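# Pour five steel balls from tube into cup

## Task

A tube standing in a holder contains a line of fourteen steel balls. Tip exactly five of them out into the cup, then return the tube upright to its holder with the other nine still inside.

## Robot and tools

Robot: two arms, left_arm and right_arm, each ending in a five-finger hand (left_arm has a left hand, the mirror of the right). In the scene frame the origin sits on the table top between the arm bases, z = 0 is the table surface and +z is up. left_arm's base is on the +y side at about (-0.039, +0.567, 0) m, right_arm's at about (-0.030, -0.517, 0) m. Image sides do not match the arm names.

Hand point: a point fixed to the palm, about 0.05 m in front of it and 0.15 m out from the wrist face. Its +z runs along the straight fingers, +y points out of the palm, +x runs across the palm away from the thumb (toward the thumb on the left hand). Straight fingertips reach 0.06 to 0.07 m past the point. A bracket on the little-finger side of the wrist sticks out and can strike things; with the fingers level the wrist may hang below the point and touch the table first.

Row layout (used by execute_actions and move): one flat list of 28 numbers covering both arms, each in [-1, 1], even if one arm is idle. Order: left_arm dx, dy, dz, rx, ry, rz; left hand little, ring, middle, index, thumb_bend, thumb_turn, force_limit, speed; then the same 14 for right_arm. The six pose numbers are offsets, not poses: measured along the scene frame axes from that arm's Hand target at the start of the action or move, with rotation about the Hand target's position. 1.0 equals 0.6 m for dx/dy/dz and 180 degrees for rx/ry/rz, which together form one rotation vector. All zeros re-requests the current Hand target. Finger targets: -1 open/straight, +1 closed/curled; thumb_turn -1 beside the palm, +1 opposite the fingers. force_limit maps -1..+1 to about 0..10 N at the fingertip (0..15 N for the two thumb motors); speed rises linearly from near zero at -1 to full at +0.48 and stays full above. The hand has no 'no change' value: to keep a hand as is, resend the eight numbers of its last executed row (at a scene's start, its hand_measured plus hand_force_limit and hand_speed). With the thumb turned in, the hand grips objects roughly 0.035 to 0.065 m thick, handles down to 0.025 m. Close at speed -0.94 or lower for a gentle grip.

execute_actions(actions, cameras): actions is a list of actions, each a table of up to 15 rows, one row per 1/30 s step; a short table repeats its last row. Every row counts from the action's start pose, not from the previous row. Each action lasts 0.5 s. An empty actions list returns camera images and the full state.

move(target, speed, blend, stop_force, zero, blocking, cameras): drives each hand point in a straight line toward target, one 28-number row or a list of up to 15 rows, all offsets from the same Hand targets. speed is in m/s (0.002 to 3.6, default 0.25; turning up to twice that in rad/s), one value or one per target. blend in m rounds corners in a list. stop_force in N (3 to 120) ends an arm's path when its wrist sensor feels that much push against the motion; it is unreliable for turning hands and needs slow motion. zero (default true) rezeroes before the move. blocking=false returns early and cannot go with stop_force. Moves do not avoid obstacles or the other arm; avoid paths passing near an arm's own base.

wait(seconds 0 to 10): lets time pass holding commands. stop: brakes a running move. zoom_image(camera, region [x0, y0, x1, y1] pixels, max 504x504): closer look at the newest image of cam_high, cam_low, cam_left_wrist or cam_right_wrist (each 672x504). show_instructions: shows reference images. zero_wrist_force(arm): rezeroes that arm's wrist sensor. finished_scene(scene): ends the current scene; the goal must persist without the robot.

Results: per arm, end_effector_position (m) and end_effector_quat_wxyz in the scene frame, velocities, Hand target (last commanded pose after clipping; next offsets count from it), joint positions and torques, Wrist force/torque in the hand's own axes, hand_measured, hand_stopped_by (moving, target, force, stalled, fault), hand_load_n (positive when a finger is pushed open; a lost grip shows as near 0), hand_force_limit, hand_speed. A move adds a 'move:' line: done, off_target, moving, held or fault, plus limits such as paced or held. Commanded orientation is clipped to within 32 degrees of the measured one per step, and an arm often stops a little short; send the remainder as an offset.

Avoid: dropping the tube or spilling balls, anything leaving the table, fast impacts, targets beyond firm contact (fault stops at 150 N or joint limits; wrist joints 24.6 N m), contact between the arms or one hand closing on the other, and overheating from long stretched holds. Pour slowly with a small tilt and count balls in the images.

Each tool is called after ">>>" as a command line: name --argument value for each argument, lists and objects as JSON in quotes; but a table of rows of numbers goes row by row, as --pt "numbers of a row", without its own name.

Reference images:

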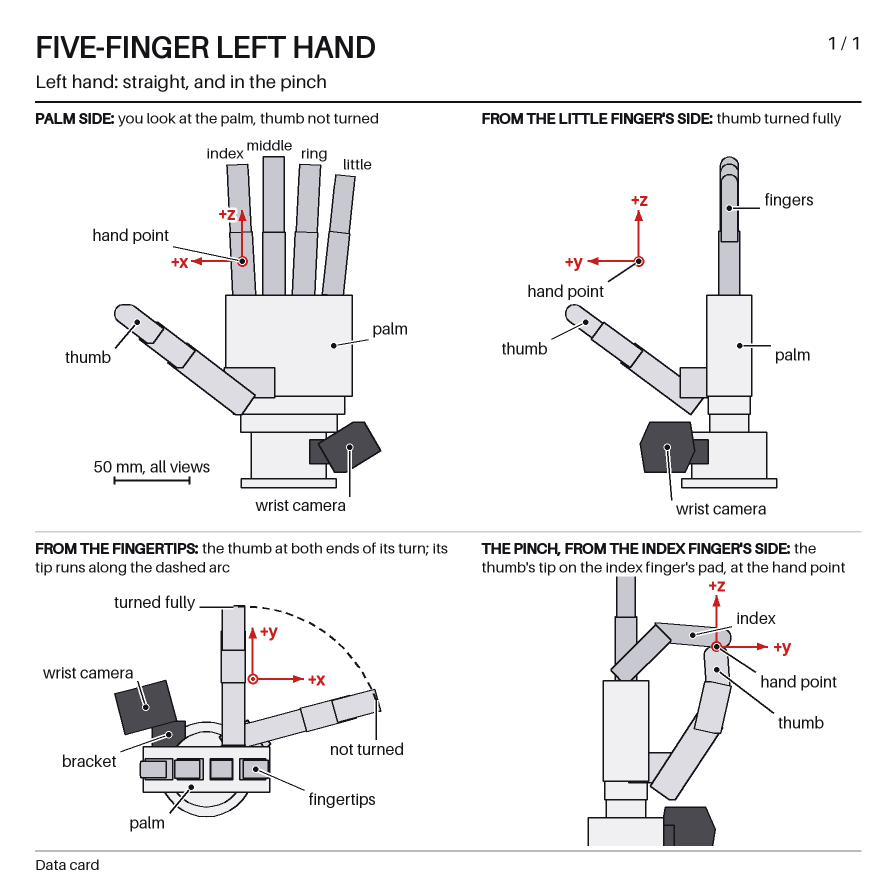

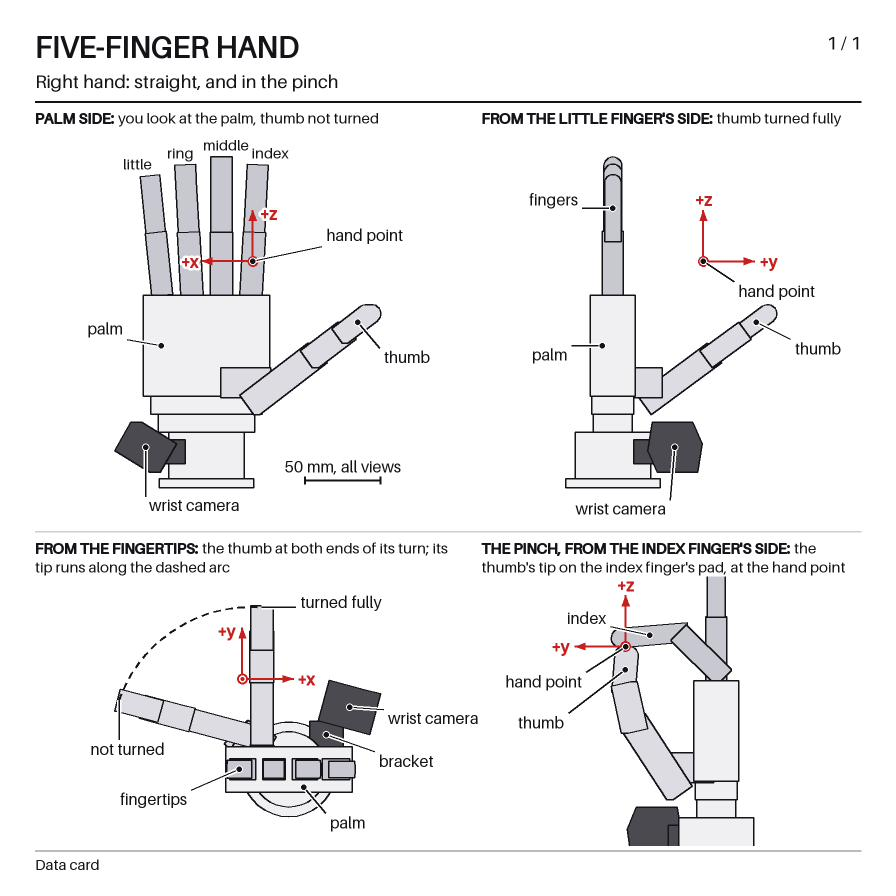

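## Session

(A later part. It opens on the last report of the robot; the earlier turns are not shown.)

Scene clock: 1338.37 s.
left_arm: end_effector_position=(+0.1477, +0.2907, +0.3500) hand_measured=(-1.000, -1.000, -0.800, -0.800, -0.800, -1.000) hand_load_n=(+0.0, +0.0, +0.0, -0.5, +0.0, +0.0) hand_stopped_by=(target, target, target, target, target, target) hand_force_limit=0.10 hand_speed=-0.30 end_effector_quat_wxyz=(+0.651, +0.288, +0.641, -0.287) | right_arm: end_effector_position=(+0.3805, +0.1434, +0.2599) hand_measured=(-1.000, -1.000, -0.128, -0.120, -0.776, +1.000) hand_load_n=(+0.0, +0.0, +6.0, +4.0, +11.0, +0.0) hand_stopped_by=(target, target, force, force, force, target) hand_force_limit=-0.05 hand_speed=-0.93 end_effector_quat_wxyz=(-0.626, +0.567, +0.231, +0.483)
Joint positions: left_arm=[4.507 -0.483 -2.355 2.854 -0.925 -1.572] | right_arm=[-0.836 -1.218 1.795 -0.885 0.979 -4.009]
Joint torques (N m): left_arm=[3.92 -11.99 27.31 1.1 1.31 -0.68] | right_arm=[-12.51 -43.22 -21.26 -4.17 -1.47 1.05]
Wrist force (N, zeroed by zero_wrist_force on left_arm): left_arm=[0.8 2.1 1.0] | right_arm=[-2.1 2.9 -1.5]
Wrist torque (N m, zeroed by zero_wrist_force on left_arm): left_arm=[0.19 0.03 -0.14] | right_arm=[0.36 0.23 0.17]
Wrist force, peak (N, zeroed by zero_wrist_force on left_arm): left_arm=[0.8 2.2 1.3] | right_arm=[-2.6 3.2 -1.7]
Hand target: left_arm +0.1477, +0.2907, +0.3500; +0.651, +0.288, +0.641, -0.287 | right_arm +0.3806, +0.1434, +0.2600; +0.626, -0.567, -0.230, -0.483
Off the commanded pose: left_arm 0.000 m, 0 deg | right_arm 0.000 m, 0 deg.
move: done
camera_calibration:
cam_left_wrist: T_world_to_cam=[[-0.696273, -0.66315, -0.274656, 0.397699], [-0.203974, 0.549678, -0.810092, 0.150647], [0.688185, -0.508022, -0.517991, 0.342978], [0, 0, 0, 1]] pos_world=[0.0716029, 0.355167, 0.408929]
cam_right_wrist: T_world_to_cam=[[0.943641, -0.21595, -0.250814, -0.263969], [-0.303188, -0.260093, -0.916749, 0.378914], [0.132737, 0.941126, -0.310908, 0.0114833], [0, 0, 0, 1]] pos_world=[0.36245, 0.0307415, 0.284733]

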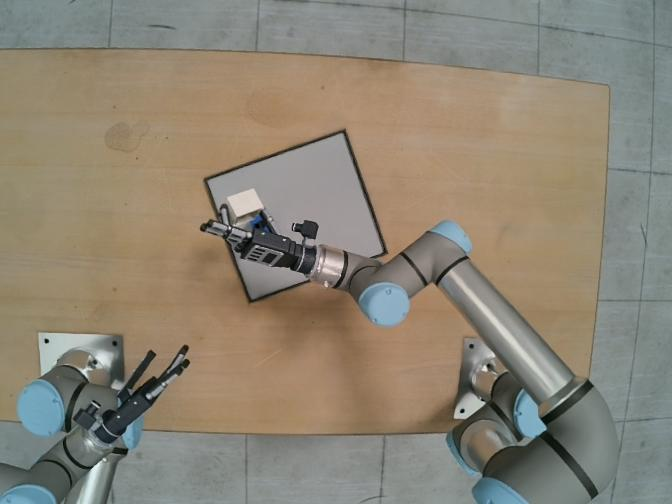

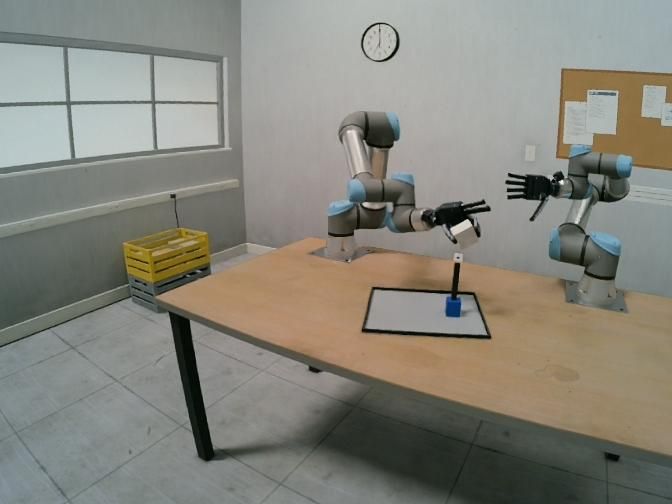

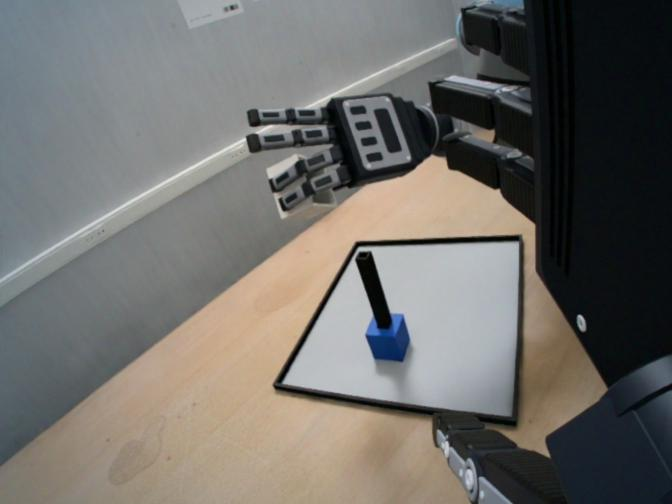

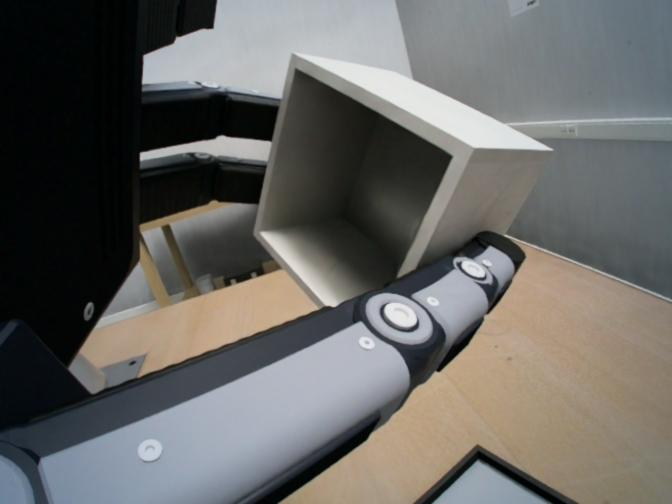

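>>> zoom_image --camera "cam_high" --region '[215, 180, 285, 250]'

>>> zoom_image --camera "cam_left_wrist" --region '[240, 80, 440, 280]'

>>> zoom_image --camera "cam_low" --region '[415, 190, 505, 270]'

Scaled by 7.200 from the camera's 672x504 image, which has a finer 960x720 frame.

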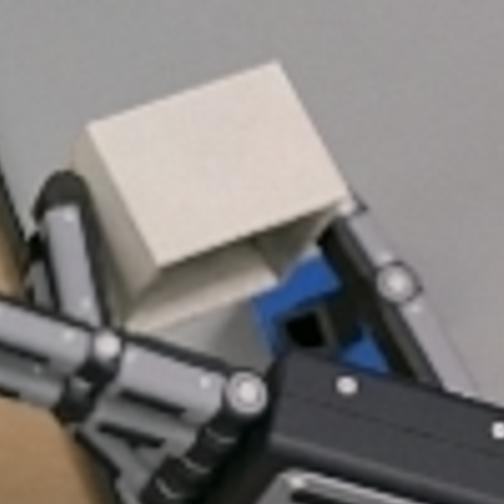

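Scaled by 2.520 from the camera's 672x504 image, which has a finer 960x720 frame.

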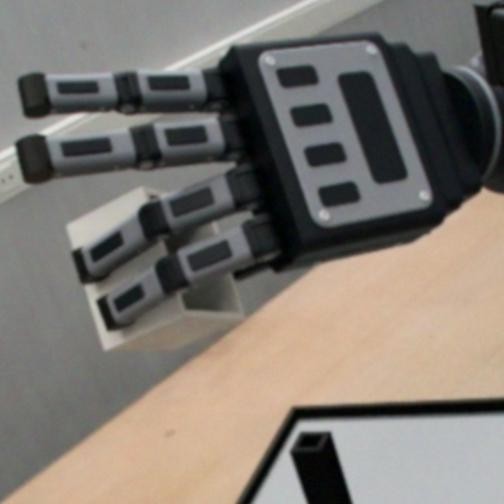

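Scaled by 5.600 from the camera's 672x504 image, which has a finer 960x720 frame.

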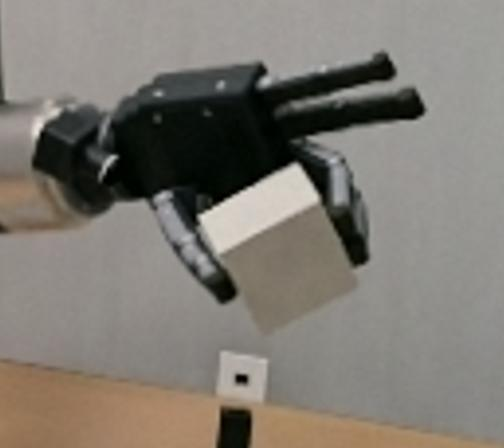

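>>> move --target '[0,0,0,0,0,0,-1,-1,-0.8,-0.8,-0.8,-1,0.1,-0.3,-0.009,0,-0.0633,0,0,0,-1,-1,0.05,0.05,-0.65,1,-0.05,-0.93]' --speed 0.05 --cameras '["cam_high","cam_low","cam_left_wrist"]'

>>> zoom_image --camera "cam_high" --region '[230, 200, 280, 250]'

>>> zoom_image --camera "cam_left_wrist" --region '[260, 140, 420, 300]'

>>> zoom_image --camera "cam_low" --region '[435, 210, 495, 270]'

Scene clock: 1362.33 s.
left_arm: end_effector_position=(+0.1477, +0.2907, +0.3500) hand_measured=(-1.000, -1.000, -0.800, -0.800, -0.800, -1.000) hand_load_n=(+0.0, +0.0, +0.0, +0.0, +0.0, +0.0) hand_stopped_by=(target, target, target, target, target, target) hand_force_limit=0.10 hand_speed=-0.30 end_effector_quat_wxyz=(+0.651, +0.288, +0.641, -0.287) | right_arm: end_effector_position=(+0.3751, +0.1434, +0.2218) hand_measured=(-1.000, -1.000, -0.128, -0.120, -0.776, +1.000) hand_load_n=(+0.0, +0.0, +6.0, +4.0, +11.5, +0.0) hand_stopped_by=(target, target, force, force, force, target) hand_force_limit=-0.05 hand_speed=-0.93 end_effector_quat_wxyz=(-0.626, +0.567, +0.230, +0.483) end_effector_velocity=(+0.000, +0.000, +0.001) end_effector_angular_velocity=(-0.002, +0.000, -0.001)
Joint positions: left_arm=[4.507 -0.483 -2.355 2.854 -0.925 -1.572] | right_arm=[-0.829 -1.17 1.843 -0.979 0.985 -4.012]
Joint velocities: left_arm=[within noise] | right_arm=[-0.001 -0.002 -0.001 0.005 -0.001 -0.001]
Joint torques (N m): left_arm=[6.09 -12.69 28.56 0.96 1.2 -0.42] | right_arm=[6.77 -48.31 -28.54 -0.87 1.46 -0.05]
Wrist force (N, zeroed by zero_wrist_force on left_arm): left_arm=[0.9 2.2 1.0] | right_arm=[-2.2 2.7 -1.8]
Wrist torque (N m, zeroed by zero_wrist_force on left_arm): left_arm=[0.22 0.02 -0.14] | right_arm=[0.34 0.25 0.22]
Wrist force, peak (N, zeroed by zero_wrist_force on left_arm): left_arm=[1.0 2.3 0.9] | right_arm=[-2.6 2.9 -1.9]
Hand target: left_arm +0.1477, +0.2907, +0.3500; +0.651, +0.288, +0.641, -0.287 | right_arm +0.3752, +0.1434, +0.2220; +0.626, -0.567, -0.230, -0.483
Off the commanded pose: left_arm 0.000 m, 0 deg | right_arm 0.000 m, 0 deg.
move: done
camera_calibration:
cam_left_wrist: T_world_to_cam=[[-0.696273, -0.66315, -0.274656, 0.397699], [-0.203974, 0.549678, -0.810092, 0.150647], [0.688185, -0.508022, -0.517991, 0.342978], [0, 0, 0, 1]] pos_world=[0.0716029, 0.355167, 0.408929]
Images, in order (width x height): cam_high 672x504, cam_low 672x504, cam_left_wrist 672x504.

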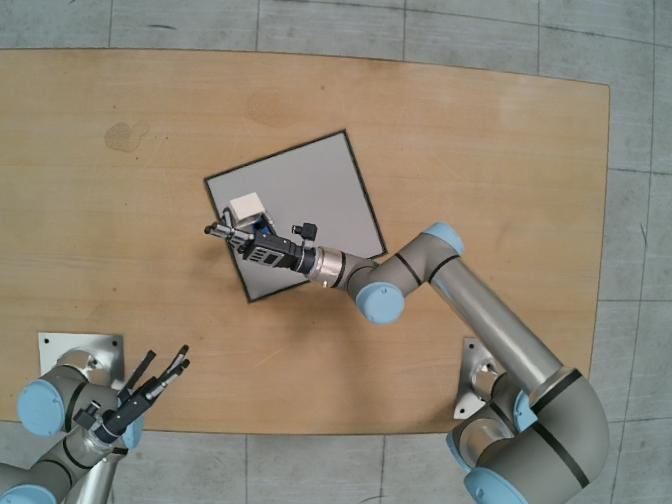

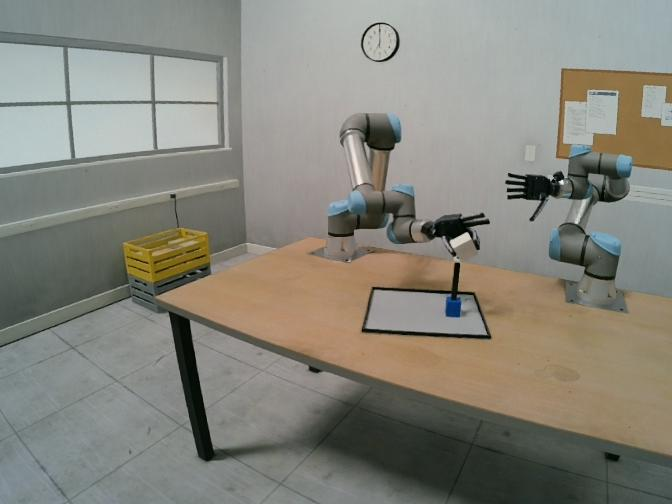

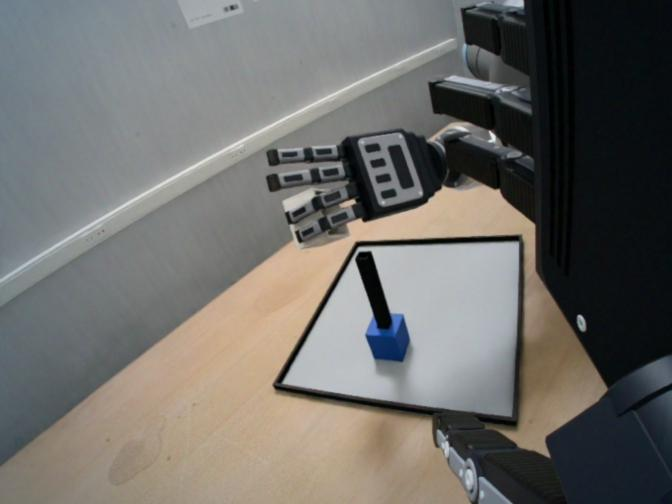

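Scaled by 10.080 from the camera's 672x504 image, which has a finer 960x720 frame.

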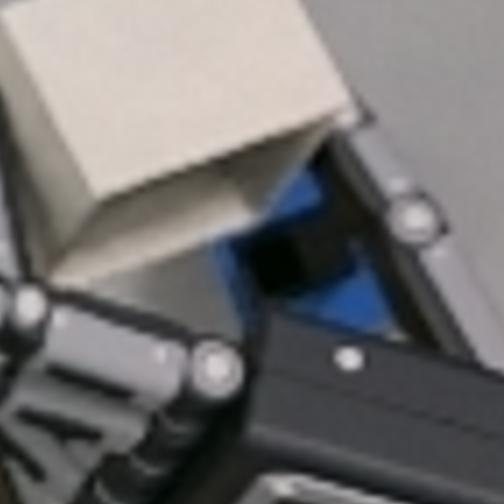

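Scaled by 3.150 from the camera's 672x504 image, which has a finer 960x720 frame.

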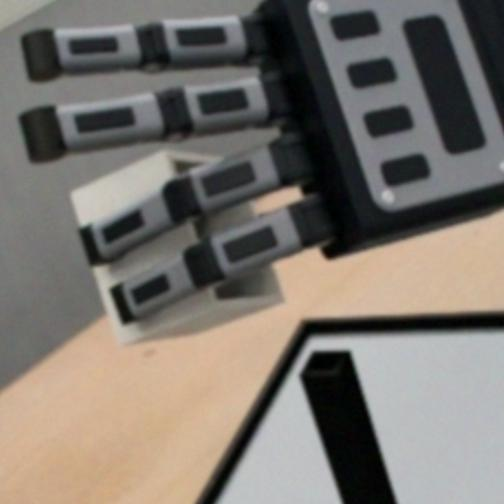

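Scaled by 8.400 from the camera's 672x504 image, which has a finer 960x720 frame.

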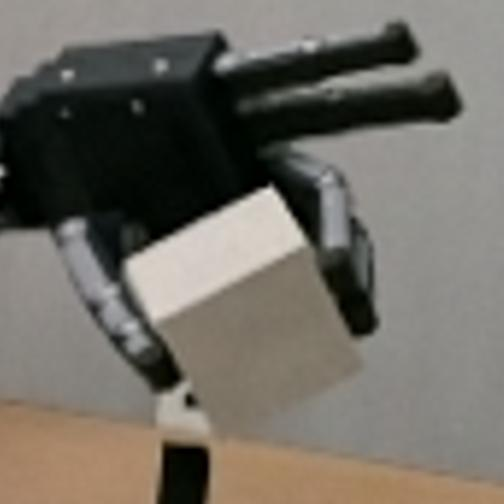

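>>> move --target '[0,0,0,0,0,0,-1,-1,-0.8,-0.8,-0.8,-1,0.1,-0.3,0,0,0,0.0169,-0.0399,-0.025,-1,-1,0.05,0.05,-0.65,1,-0.05,-0.93]' --speed 0.05 --cameras '["cam_high","cam_low","cam_left_wrist","cam_right_wrist"]'

>>> zoom_image --camera "cam_high" --region '[230, 200, 280, 250]'

>>> zoom_image --camera "cam_left_wrist" --region '[280, 180, 400, 300]'

>>> zoom_image --camera "cam_low" --region '[435, 230, 485, 280]'

Scene clock: 1389.27 s.
left_arm: end_effector_position=(+0.1477, +0.2907, +0.3500) hand_measured=(-1.000, -1.000, -0.800, -0.800, -0.800, -1.000) hand_load_n=(-0.5, +0.0, +0.0, +0.0, +0.0, +0.0) hand_stopped_by=(target, target, target, target, target, target) hand_force_limit=0.10 hand_speed=-0.30 end_effector_quat_wxyz=(+0.651, +0.288, +0.641, -0.287) | right_arm: end_effector_position=(+0.3751, +0.1434, +0.2218) hand_measured=(-1.000, -1.000, -0.128, -0.120, -0.776, +1.000) hand_load_n=(+0.0, +0.0, +6.0, +4.0, +11.5, +0.0) hand_stopped_by=(target, target, force, force, force, target) hand_force_limit=-0.05 hand_speed=-0.93 end_effector_quat_wxyz=(-0.606, +0.527, +0.234, +0.548) end_effector_velocity=(-0.001, +0.000, -0.002) end_effector_angular_velocity=(-0.003, +0.008, +0.004)
Joint positions: left_arm=[4.507 -0.483 -2.355 2.854 -0.925 -1.572] | right_arm=[-0.793 -1.139 1.893 -1.143 1.078 -4.102]
Joint velocities: left_arm=[within noise] | right_arm=[0 -0.001 0 0.006 -0.002 0.005]
Joint torques (N m): left_arm=[5.09 -12.85 27.73 0.68 1.22 -0.6] | right_arm=[-3.74 -45.67 -23.99 -1.21 -2.18 1]
Wrist force (N, zeroed by zero_wrist_force on left_arm): left_arm=[0.9 2.0 1.1] | right_arm=[-2.2 2.1 -2.3]
Wrist torque (N m, zeroed by zero_wrist_force on left_arm): left_arm=[0.18 0.01 -0.13] | right_arm=[0.30 0.28 0.15]
Wrist force, peak (N, zeroed by zero_wrist_force on left_arm): left_arm=[0.7 2.3 1.1] | right_arm=[-2.4 2.5 -2.4]
Hand target: left_arm +0.1477, +0.2907, +0.3500; +0.651, +0.288, +0.641, -0.287 | right_arm +0.3752, +0.1434, +0.2220; +0.606, -0.527, -0.234, -0.548
Off the commanded pose: left_arm 0.000 m, 0 deg | right_arm 0.000 m, 0 deg.
move: done
camera_calibration:
cam_left_wrist: T_world_to_cam=[[-0.696273, -0.66315, -0.274656, 0.397699], [-0.203974, 0.549678, -0.810092, 0.150647], [0.688185, -0.508022, -0.517991, 0.342978], [0, 0, 0, 1]] pos_world=[0.0716029, 0.355167, 0.408929]
cam_right_wrist: T_world_to_cam=[[0.948946, -0.280019, -0.145224, -0.284611], [-0.203123, -0.190223, -0.960498, 0.304572], [0.241333, 0.940959, -0.23739, -0.0567183], [0, 0, 0, 1]] pos_world=[0.345634, 0.0316098, 0.237744]

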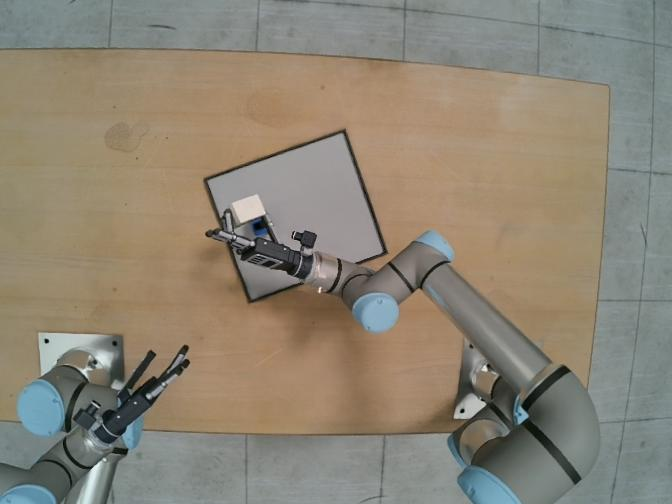

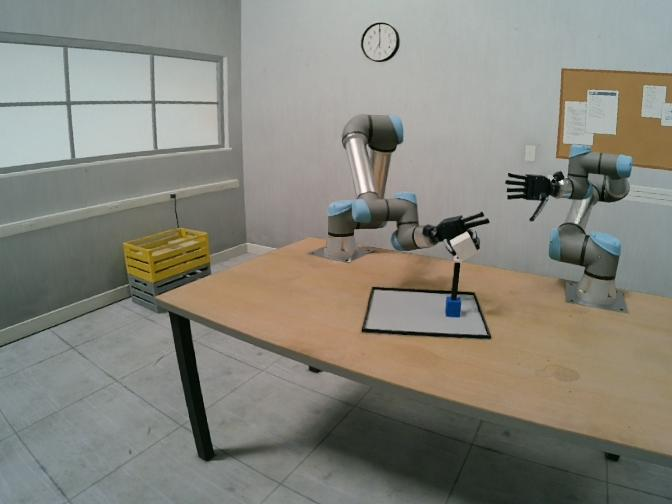

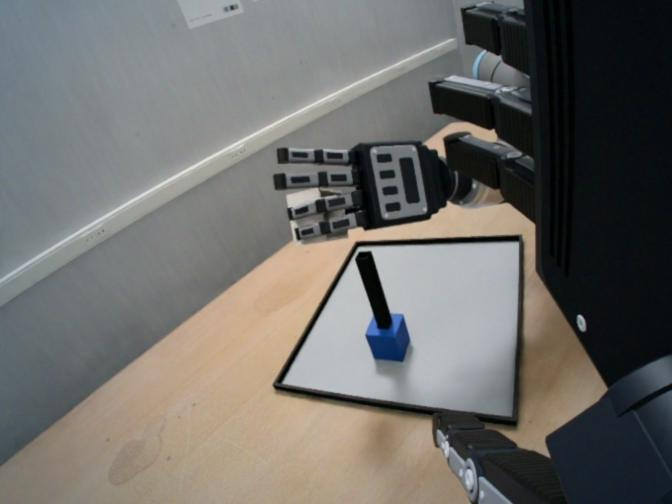

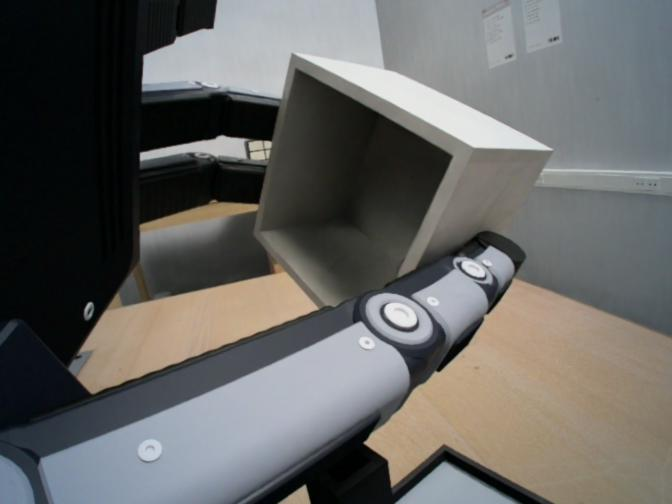

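Scaled by 10.080 from the camera's 672x504 image, which has a finer 960x720 frame.

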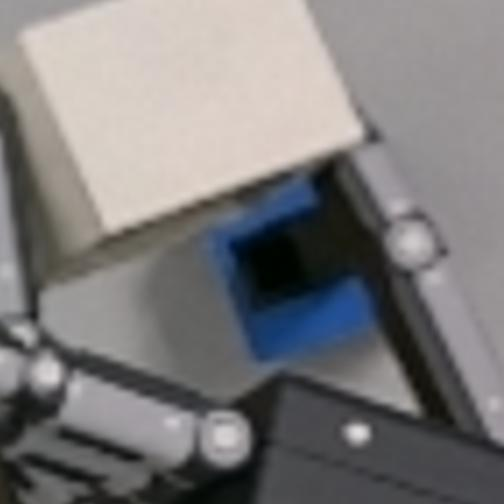

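Scaled by 4.200 from the camera's 672x504 image, which has a finer 960x720 frame.

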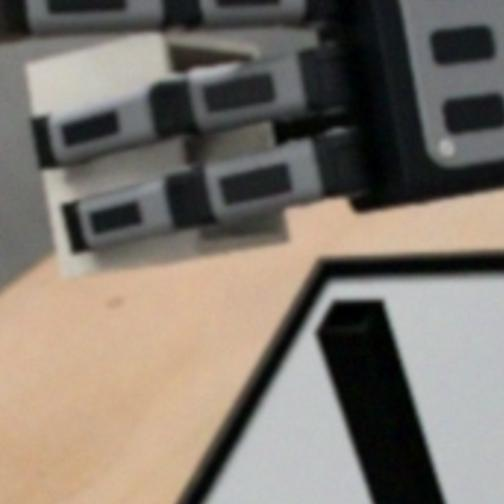

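Scaled by 10.080 from the camera's 672x504 image, which has a finer 960x720 frame.

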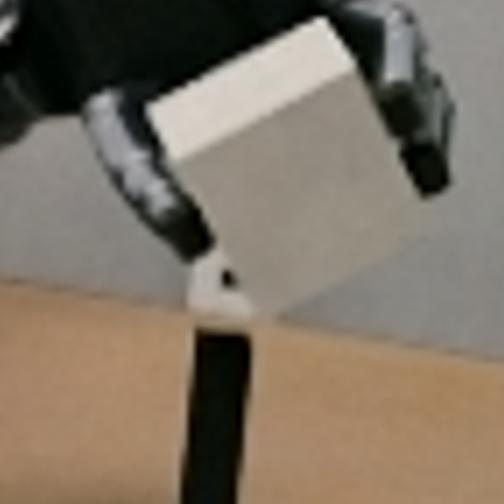

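>>> move --target '[0,0,0,0,0,0,-1,-1,-0.8,-0.8,-0.8,-1,0.1,-0.3,-0.0092,-0.0038,-0.0333,0,0,0,-1,-1,0.05,0.05,-0.65,1,-0.05,-0.93]' --speed 0.04 --stop_force 5 --cameras '["cam_high","cam_low","cam_left_wrist","cam_right_wrist"]'

>>> zoom_image --camera "cam_high" --region '[230, 200, 280, 250]'

>>> zoom_image --camera "cam_left_wrist" --region '[280, 180, 400, 300]'

>>> zoom_image --camera "cam_low" --region '[435, 230, 485, 280]'

Scene clock: 1406.47 s.
left_arm: end_effector_position=(+0.1477, +0.2907, +0.3500) hand_measured=(-1.000, -1.000, -0.800, -0.800, -0.800, -1.000) hand_load_n=(+0.0, +0.0, +0.0, +0.0, +0.0, +0.0) hand_stopped_by=(target, target, target, target, target, target) hand_force_limit=0.10 hand_speed=-0.30 end_effector_quat_wxyz=(+0.651, +0.288, +0.641, -0.287) | right_arm: end_effector_position=(+0.3696, +0.1411, +0.2020) hand_measured=(-1.000, -1.000, -0.128, -0.120, -0.776, +1.000) hand_load_n=(+0.0, -0.5, +6.0, +4.0, +11.0, +0.0) hand_stopped_by=(target, target, force, force, force, target) hand_force_limit=-0.05 hand_speed=-0.93 end_effector_quat_wxyz=(-0.606, +0.527, +0.234, +0.548)
Joint positions: left_arm=[4.507 -0.483 -2.355 2.854 -0.925 -1.572] | right_arm=[-0.79 -1.113 1.921 -1.197 1.082 -4.104]
Joint torques (N m): left_arm=[4.53 -12.4 27.93 0.51 1.13 -0.57] | right_arm=[-5.07 -49.85 -25.66 -1.26 -1.12 0.56]
Wrist force (N, zeroed by zero_wrist_force on left_arm): left_arm=[0.9 1.9 1.0] | right_arm=[-2.4 1.8 -2.3]
Wrist torque (N m, zeroed by zero_wrist_force on left_arm): left_arm=[0.17 0.01 -0.13] | right_arm=[0.27 0.33 0.18]
Wrist force, peak (N, zeroed by zero_wrist_force on left_arm): left_arm=[1.0 2.2 1.2] | right_arm=[-2.9 2.4 -2.6]
Hand target: left_arm +0.1477, +0.2907, +0.3500; +0.651, +0.288, +0.641, -0.287 | right_arm +0.3697, +0.1411, +0.2020; +0.606, -0.527, -0.234, -0.548
Off the commanded pose: left_arm 0.000 m, 0 deg | right_arm 0.000 m, 0 deg.
move: done
camera_calibration:
cam_left_wrist: T_world_to_cam=[[-0.696273, -0.66315, -0.274656, 0.397699], [-0.203974, 0.549678, -0.810092, 0.150647], [0.688185, -0.508022, -0.517991, 0.342978], [0, 0, 0, 1]] pos_world=[0.0716029, 0.355167, 0.408929]
cam_right_wrist: T_world_to_cam=[[0.948967, -0.279979, -0.145167, -0.283027], [-0.203014, -0.190061, -0.960553, 0.283989], [0.241344, 0.941004, -0.237201, -0.0579983], [0, 0, 0, 1]] pos_world=[0.340234, 0.0293103, 0.217943]

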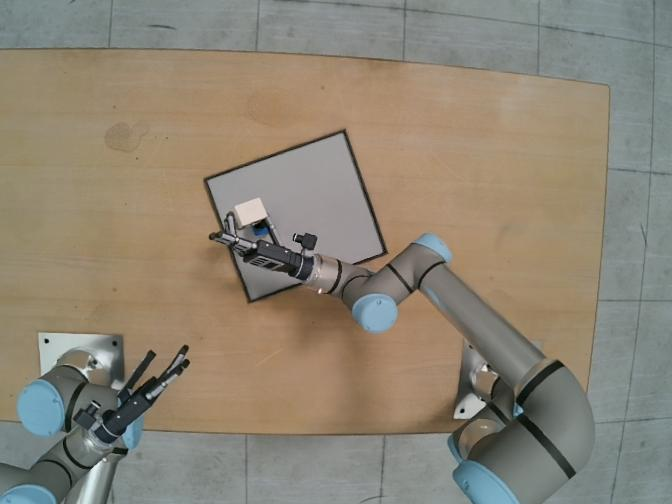

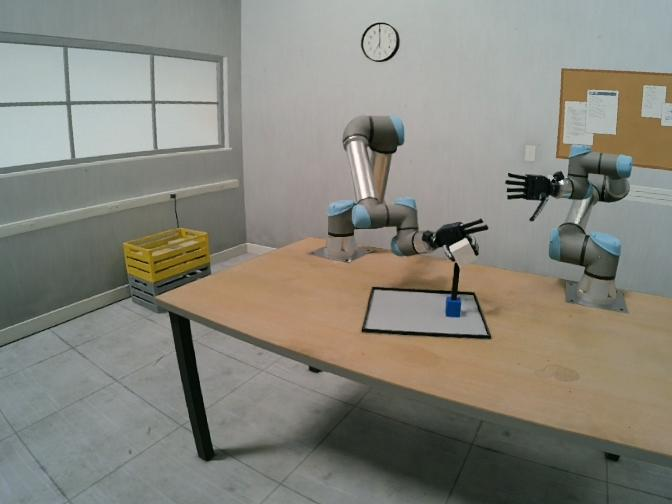

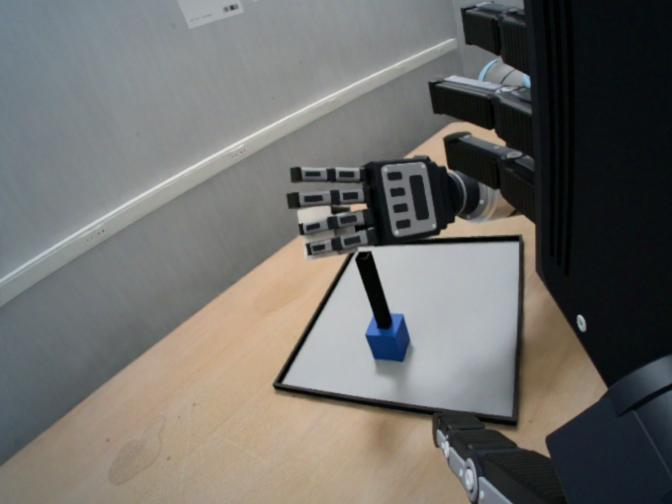

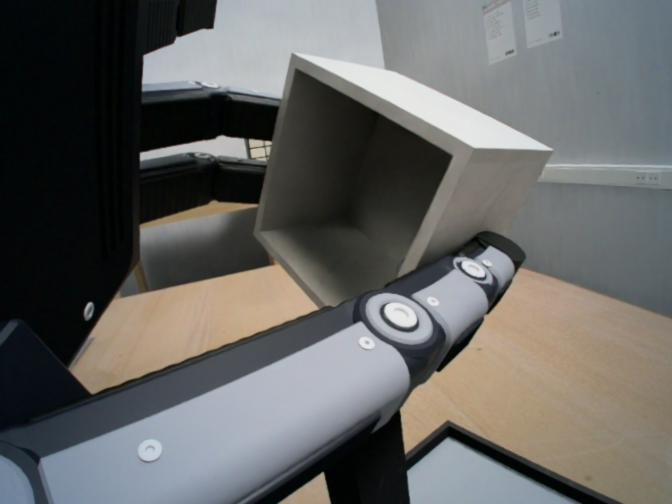

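Scaled by 10.080 from the camera's 672x504 image, which has a finer 960x720 frame.

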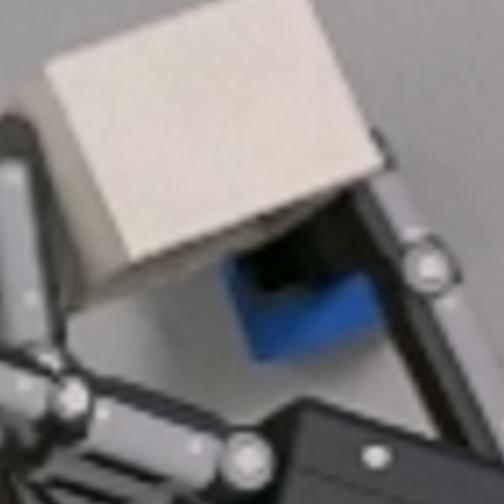

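Scaled by 4.200 from the camera's 672x504 image, which has a finer 960x720 frame.

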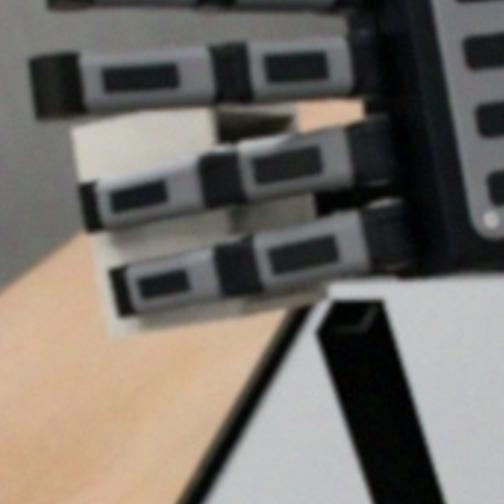

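Scaled by 10.080 from the camera's 672x504 image, which has a finer 960x720 frame.

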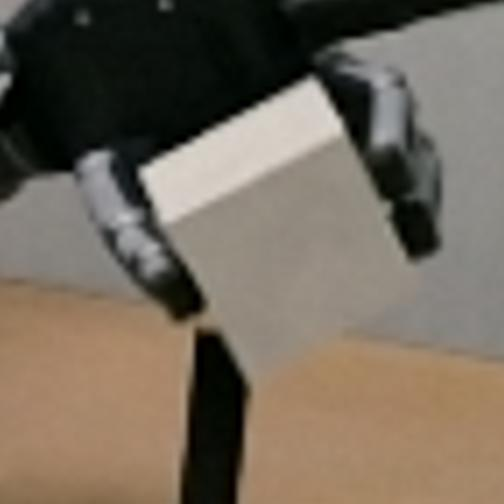

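>>> move --target '[0,0,0,0,0,0,-1,-1,-0.8,-0.8,-0.8,-1,0.1,-0.3,-0.0005,-0.006,-0.0025,0,0,0,-1,-1,0.05,0.05,-0.65,1,-0.05,-0.93]' --speed 0.03 --stop_force 5 --cameras '["cam_high","cam_low","cam_left_wrist"]'

>>> zoom_image --camera "cam_high" --region '[240, 210, 272, 242]'

>>> zoom_image --camera "cam_left_wrist" --region '[300, 200, 380, 280]'

>>> zoom_image --camera "cam_low" --region '[440, 240, 480, 280]'

Scene clock: 1434.67 s.
left_arm: end_effector_position=(+0.1477, +0.2907, +0.3500) hand_measured=(-1.000, -1.000, -0.800, -0.800, -0.800, -1.000) hand_load_n=(+0.0, +0.0, +0.0, +0.0, +0.5, +0.0) hand_stopped_by=(target, target, target, target, target, target) hand_force_limit=0.10 hand_speed=-0.30 end_effector_quat_wxyz=(+0.651, +0.288, +0.641, -0.287) | right_arm: end_effector_position=(+0.3694, +0.1375, +0.2006) hand_measured=(-1.000, -1.000, -0.128, -0.120, -0.776, +1.000) hand_load_n=(+0.0, +0.0, +6.0, +4.5, +11.0, +0.0) hand_stopped_by=(target, target, force, force, force, target) hand_force_limit=-0.05 hand_speed=-0.93 end_effector_quat_wxyz=(-0.606, +0.527, +0.234, +0.548)
Joint positions: left_arm=[4.507 -0.483 -2.355 2.854 -0.925 -1.572] | right_arm=[-0.795 -1.116 1.932 -1.206 1.077 -4.102]
Joint torques (N m): left_arm=[4.15 -11.57 27 0.52 1.25 -0.26] | right_arm=[8.84 -37.28 -26.33 -1.16 1.75 -0.61]
Wrist force (N, zeroed by zero_wrist_force on left_arm): left_arm=[0.7 2.2 0.9] | right_arm=[-2.4 1.9 -2.2]
Wrist torque (N m, zeroed by zero_wrist_force on left_arm): left_arm=[0.22 0.04 -0.15] | right_arm=[0.27 0.32 -0.03]
Wrist force, peak (N, zeroed by zero_wrist_force on left_arm): left_arm=[0.8 2.2 1.1] | right_arm=[-2.4 2.2 -2.6]
Hand target: left_arm +0.1477, +0.2907, +0.3500; +0.651, +0.288, +0.641, -0.287 | right_arm +0.3694, +0.1375, +0.2005; +0.606, -0.527, -0.234, -0.548
Off the commanded pose: left_arm 0.000 m, 0 deg | right_arm 0.000 m, 0 deg.
move: done
camera_calibration:
cam_left_wrist: T_world_to_cam=[[-0.696273, -0.66315, -0.274656, 0.397699], [-0.203974, 0.549678, -0.810092, 0.150647], [0.688185, -0.508022, -0.517991, 0.342978], [0, 0, 0, 1]] pos_world=[0.0716029, 0.355167, 0.408929]
Images, in order (width x height): cam_high 672x504, cam_low 672x504, cam_left_wrist 672x504.

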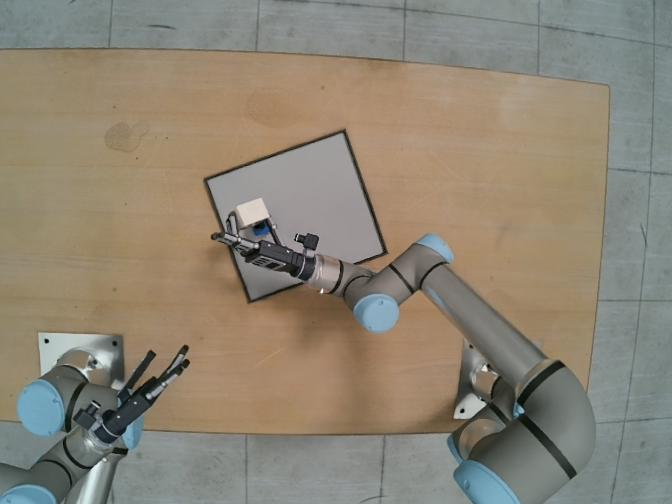

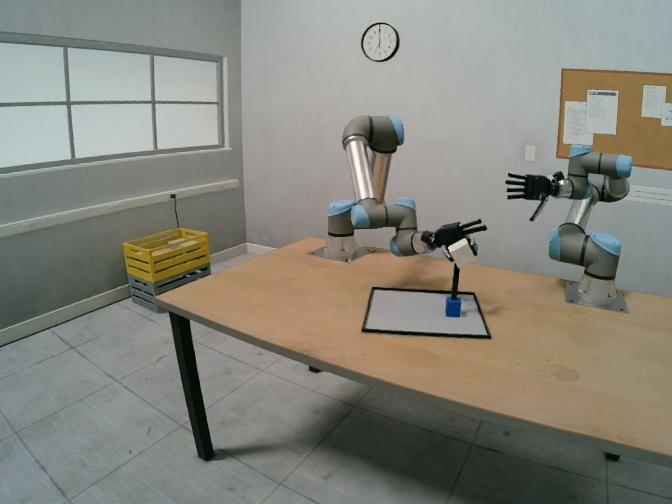

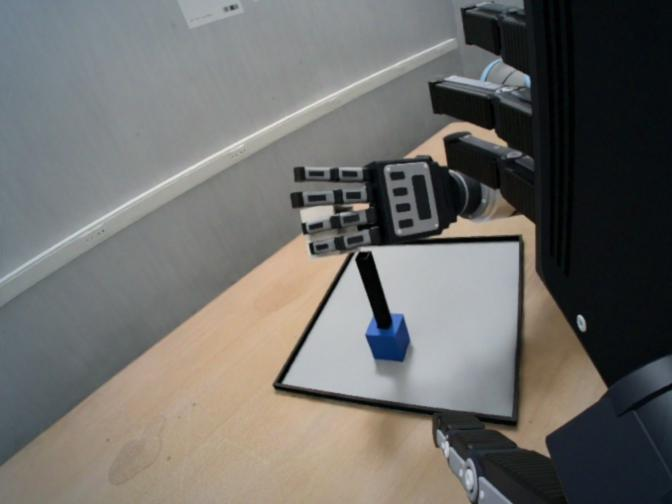

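Scaled by 15.750 from the camera's 672x504 image, which has a finer 960x720 frame.

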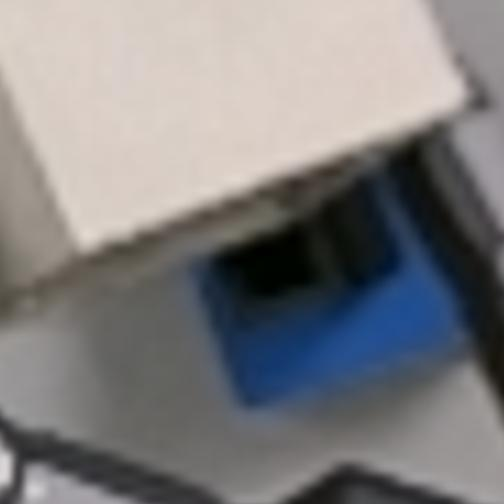

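Scaled by 6.300 from the camera's 672x504 image, which has a finer 960x720 frame.

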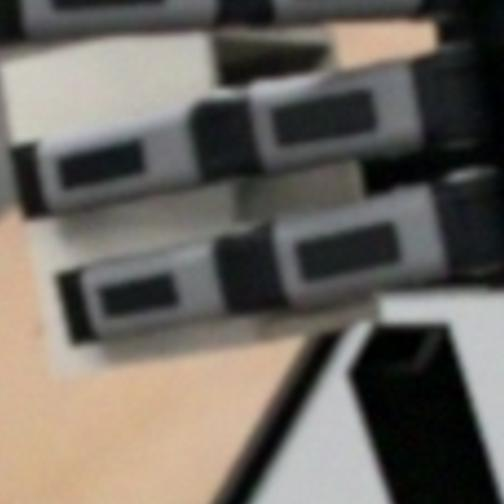

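Scaled by 12.600 from the camera's 672x504 image, which has a finer 960x720 frame.

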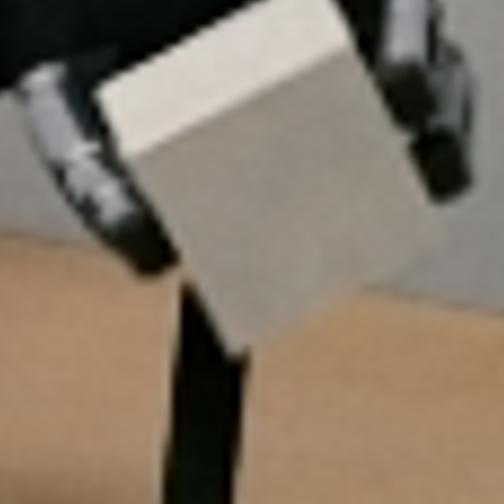

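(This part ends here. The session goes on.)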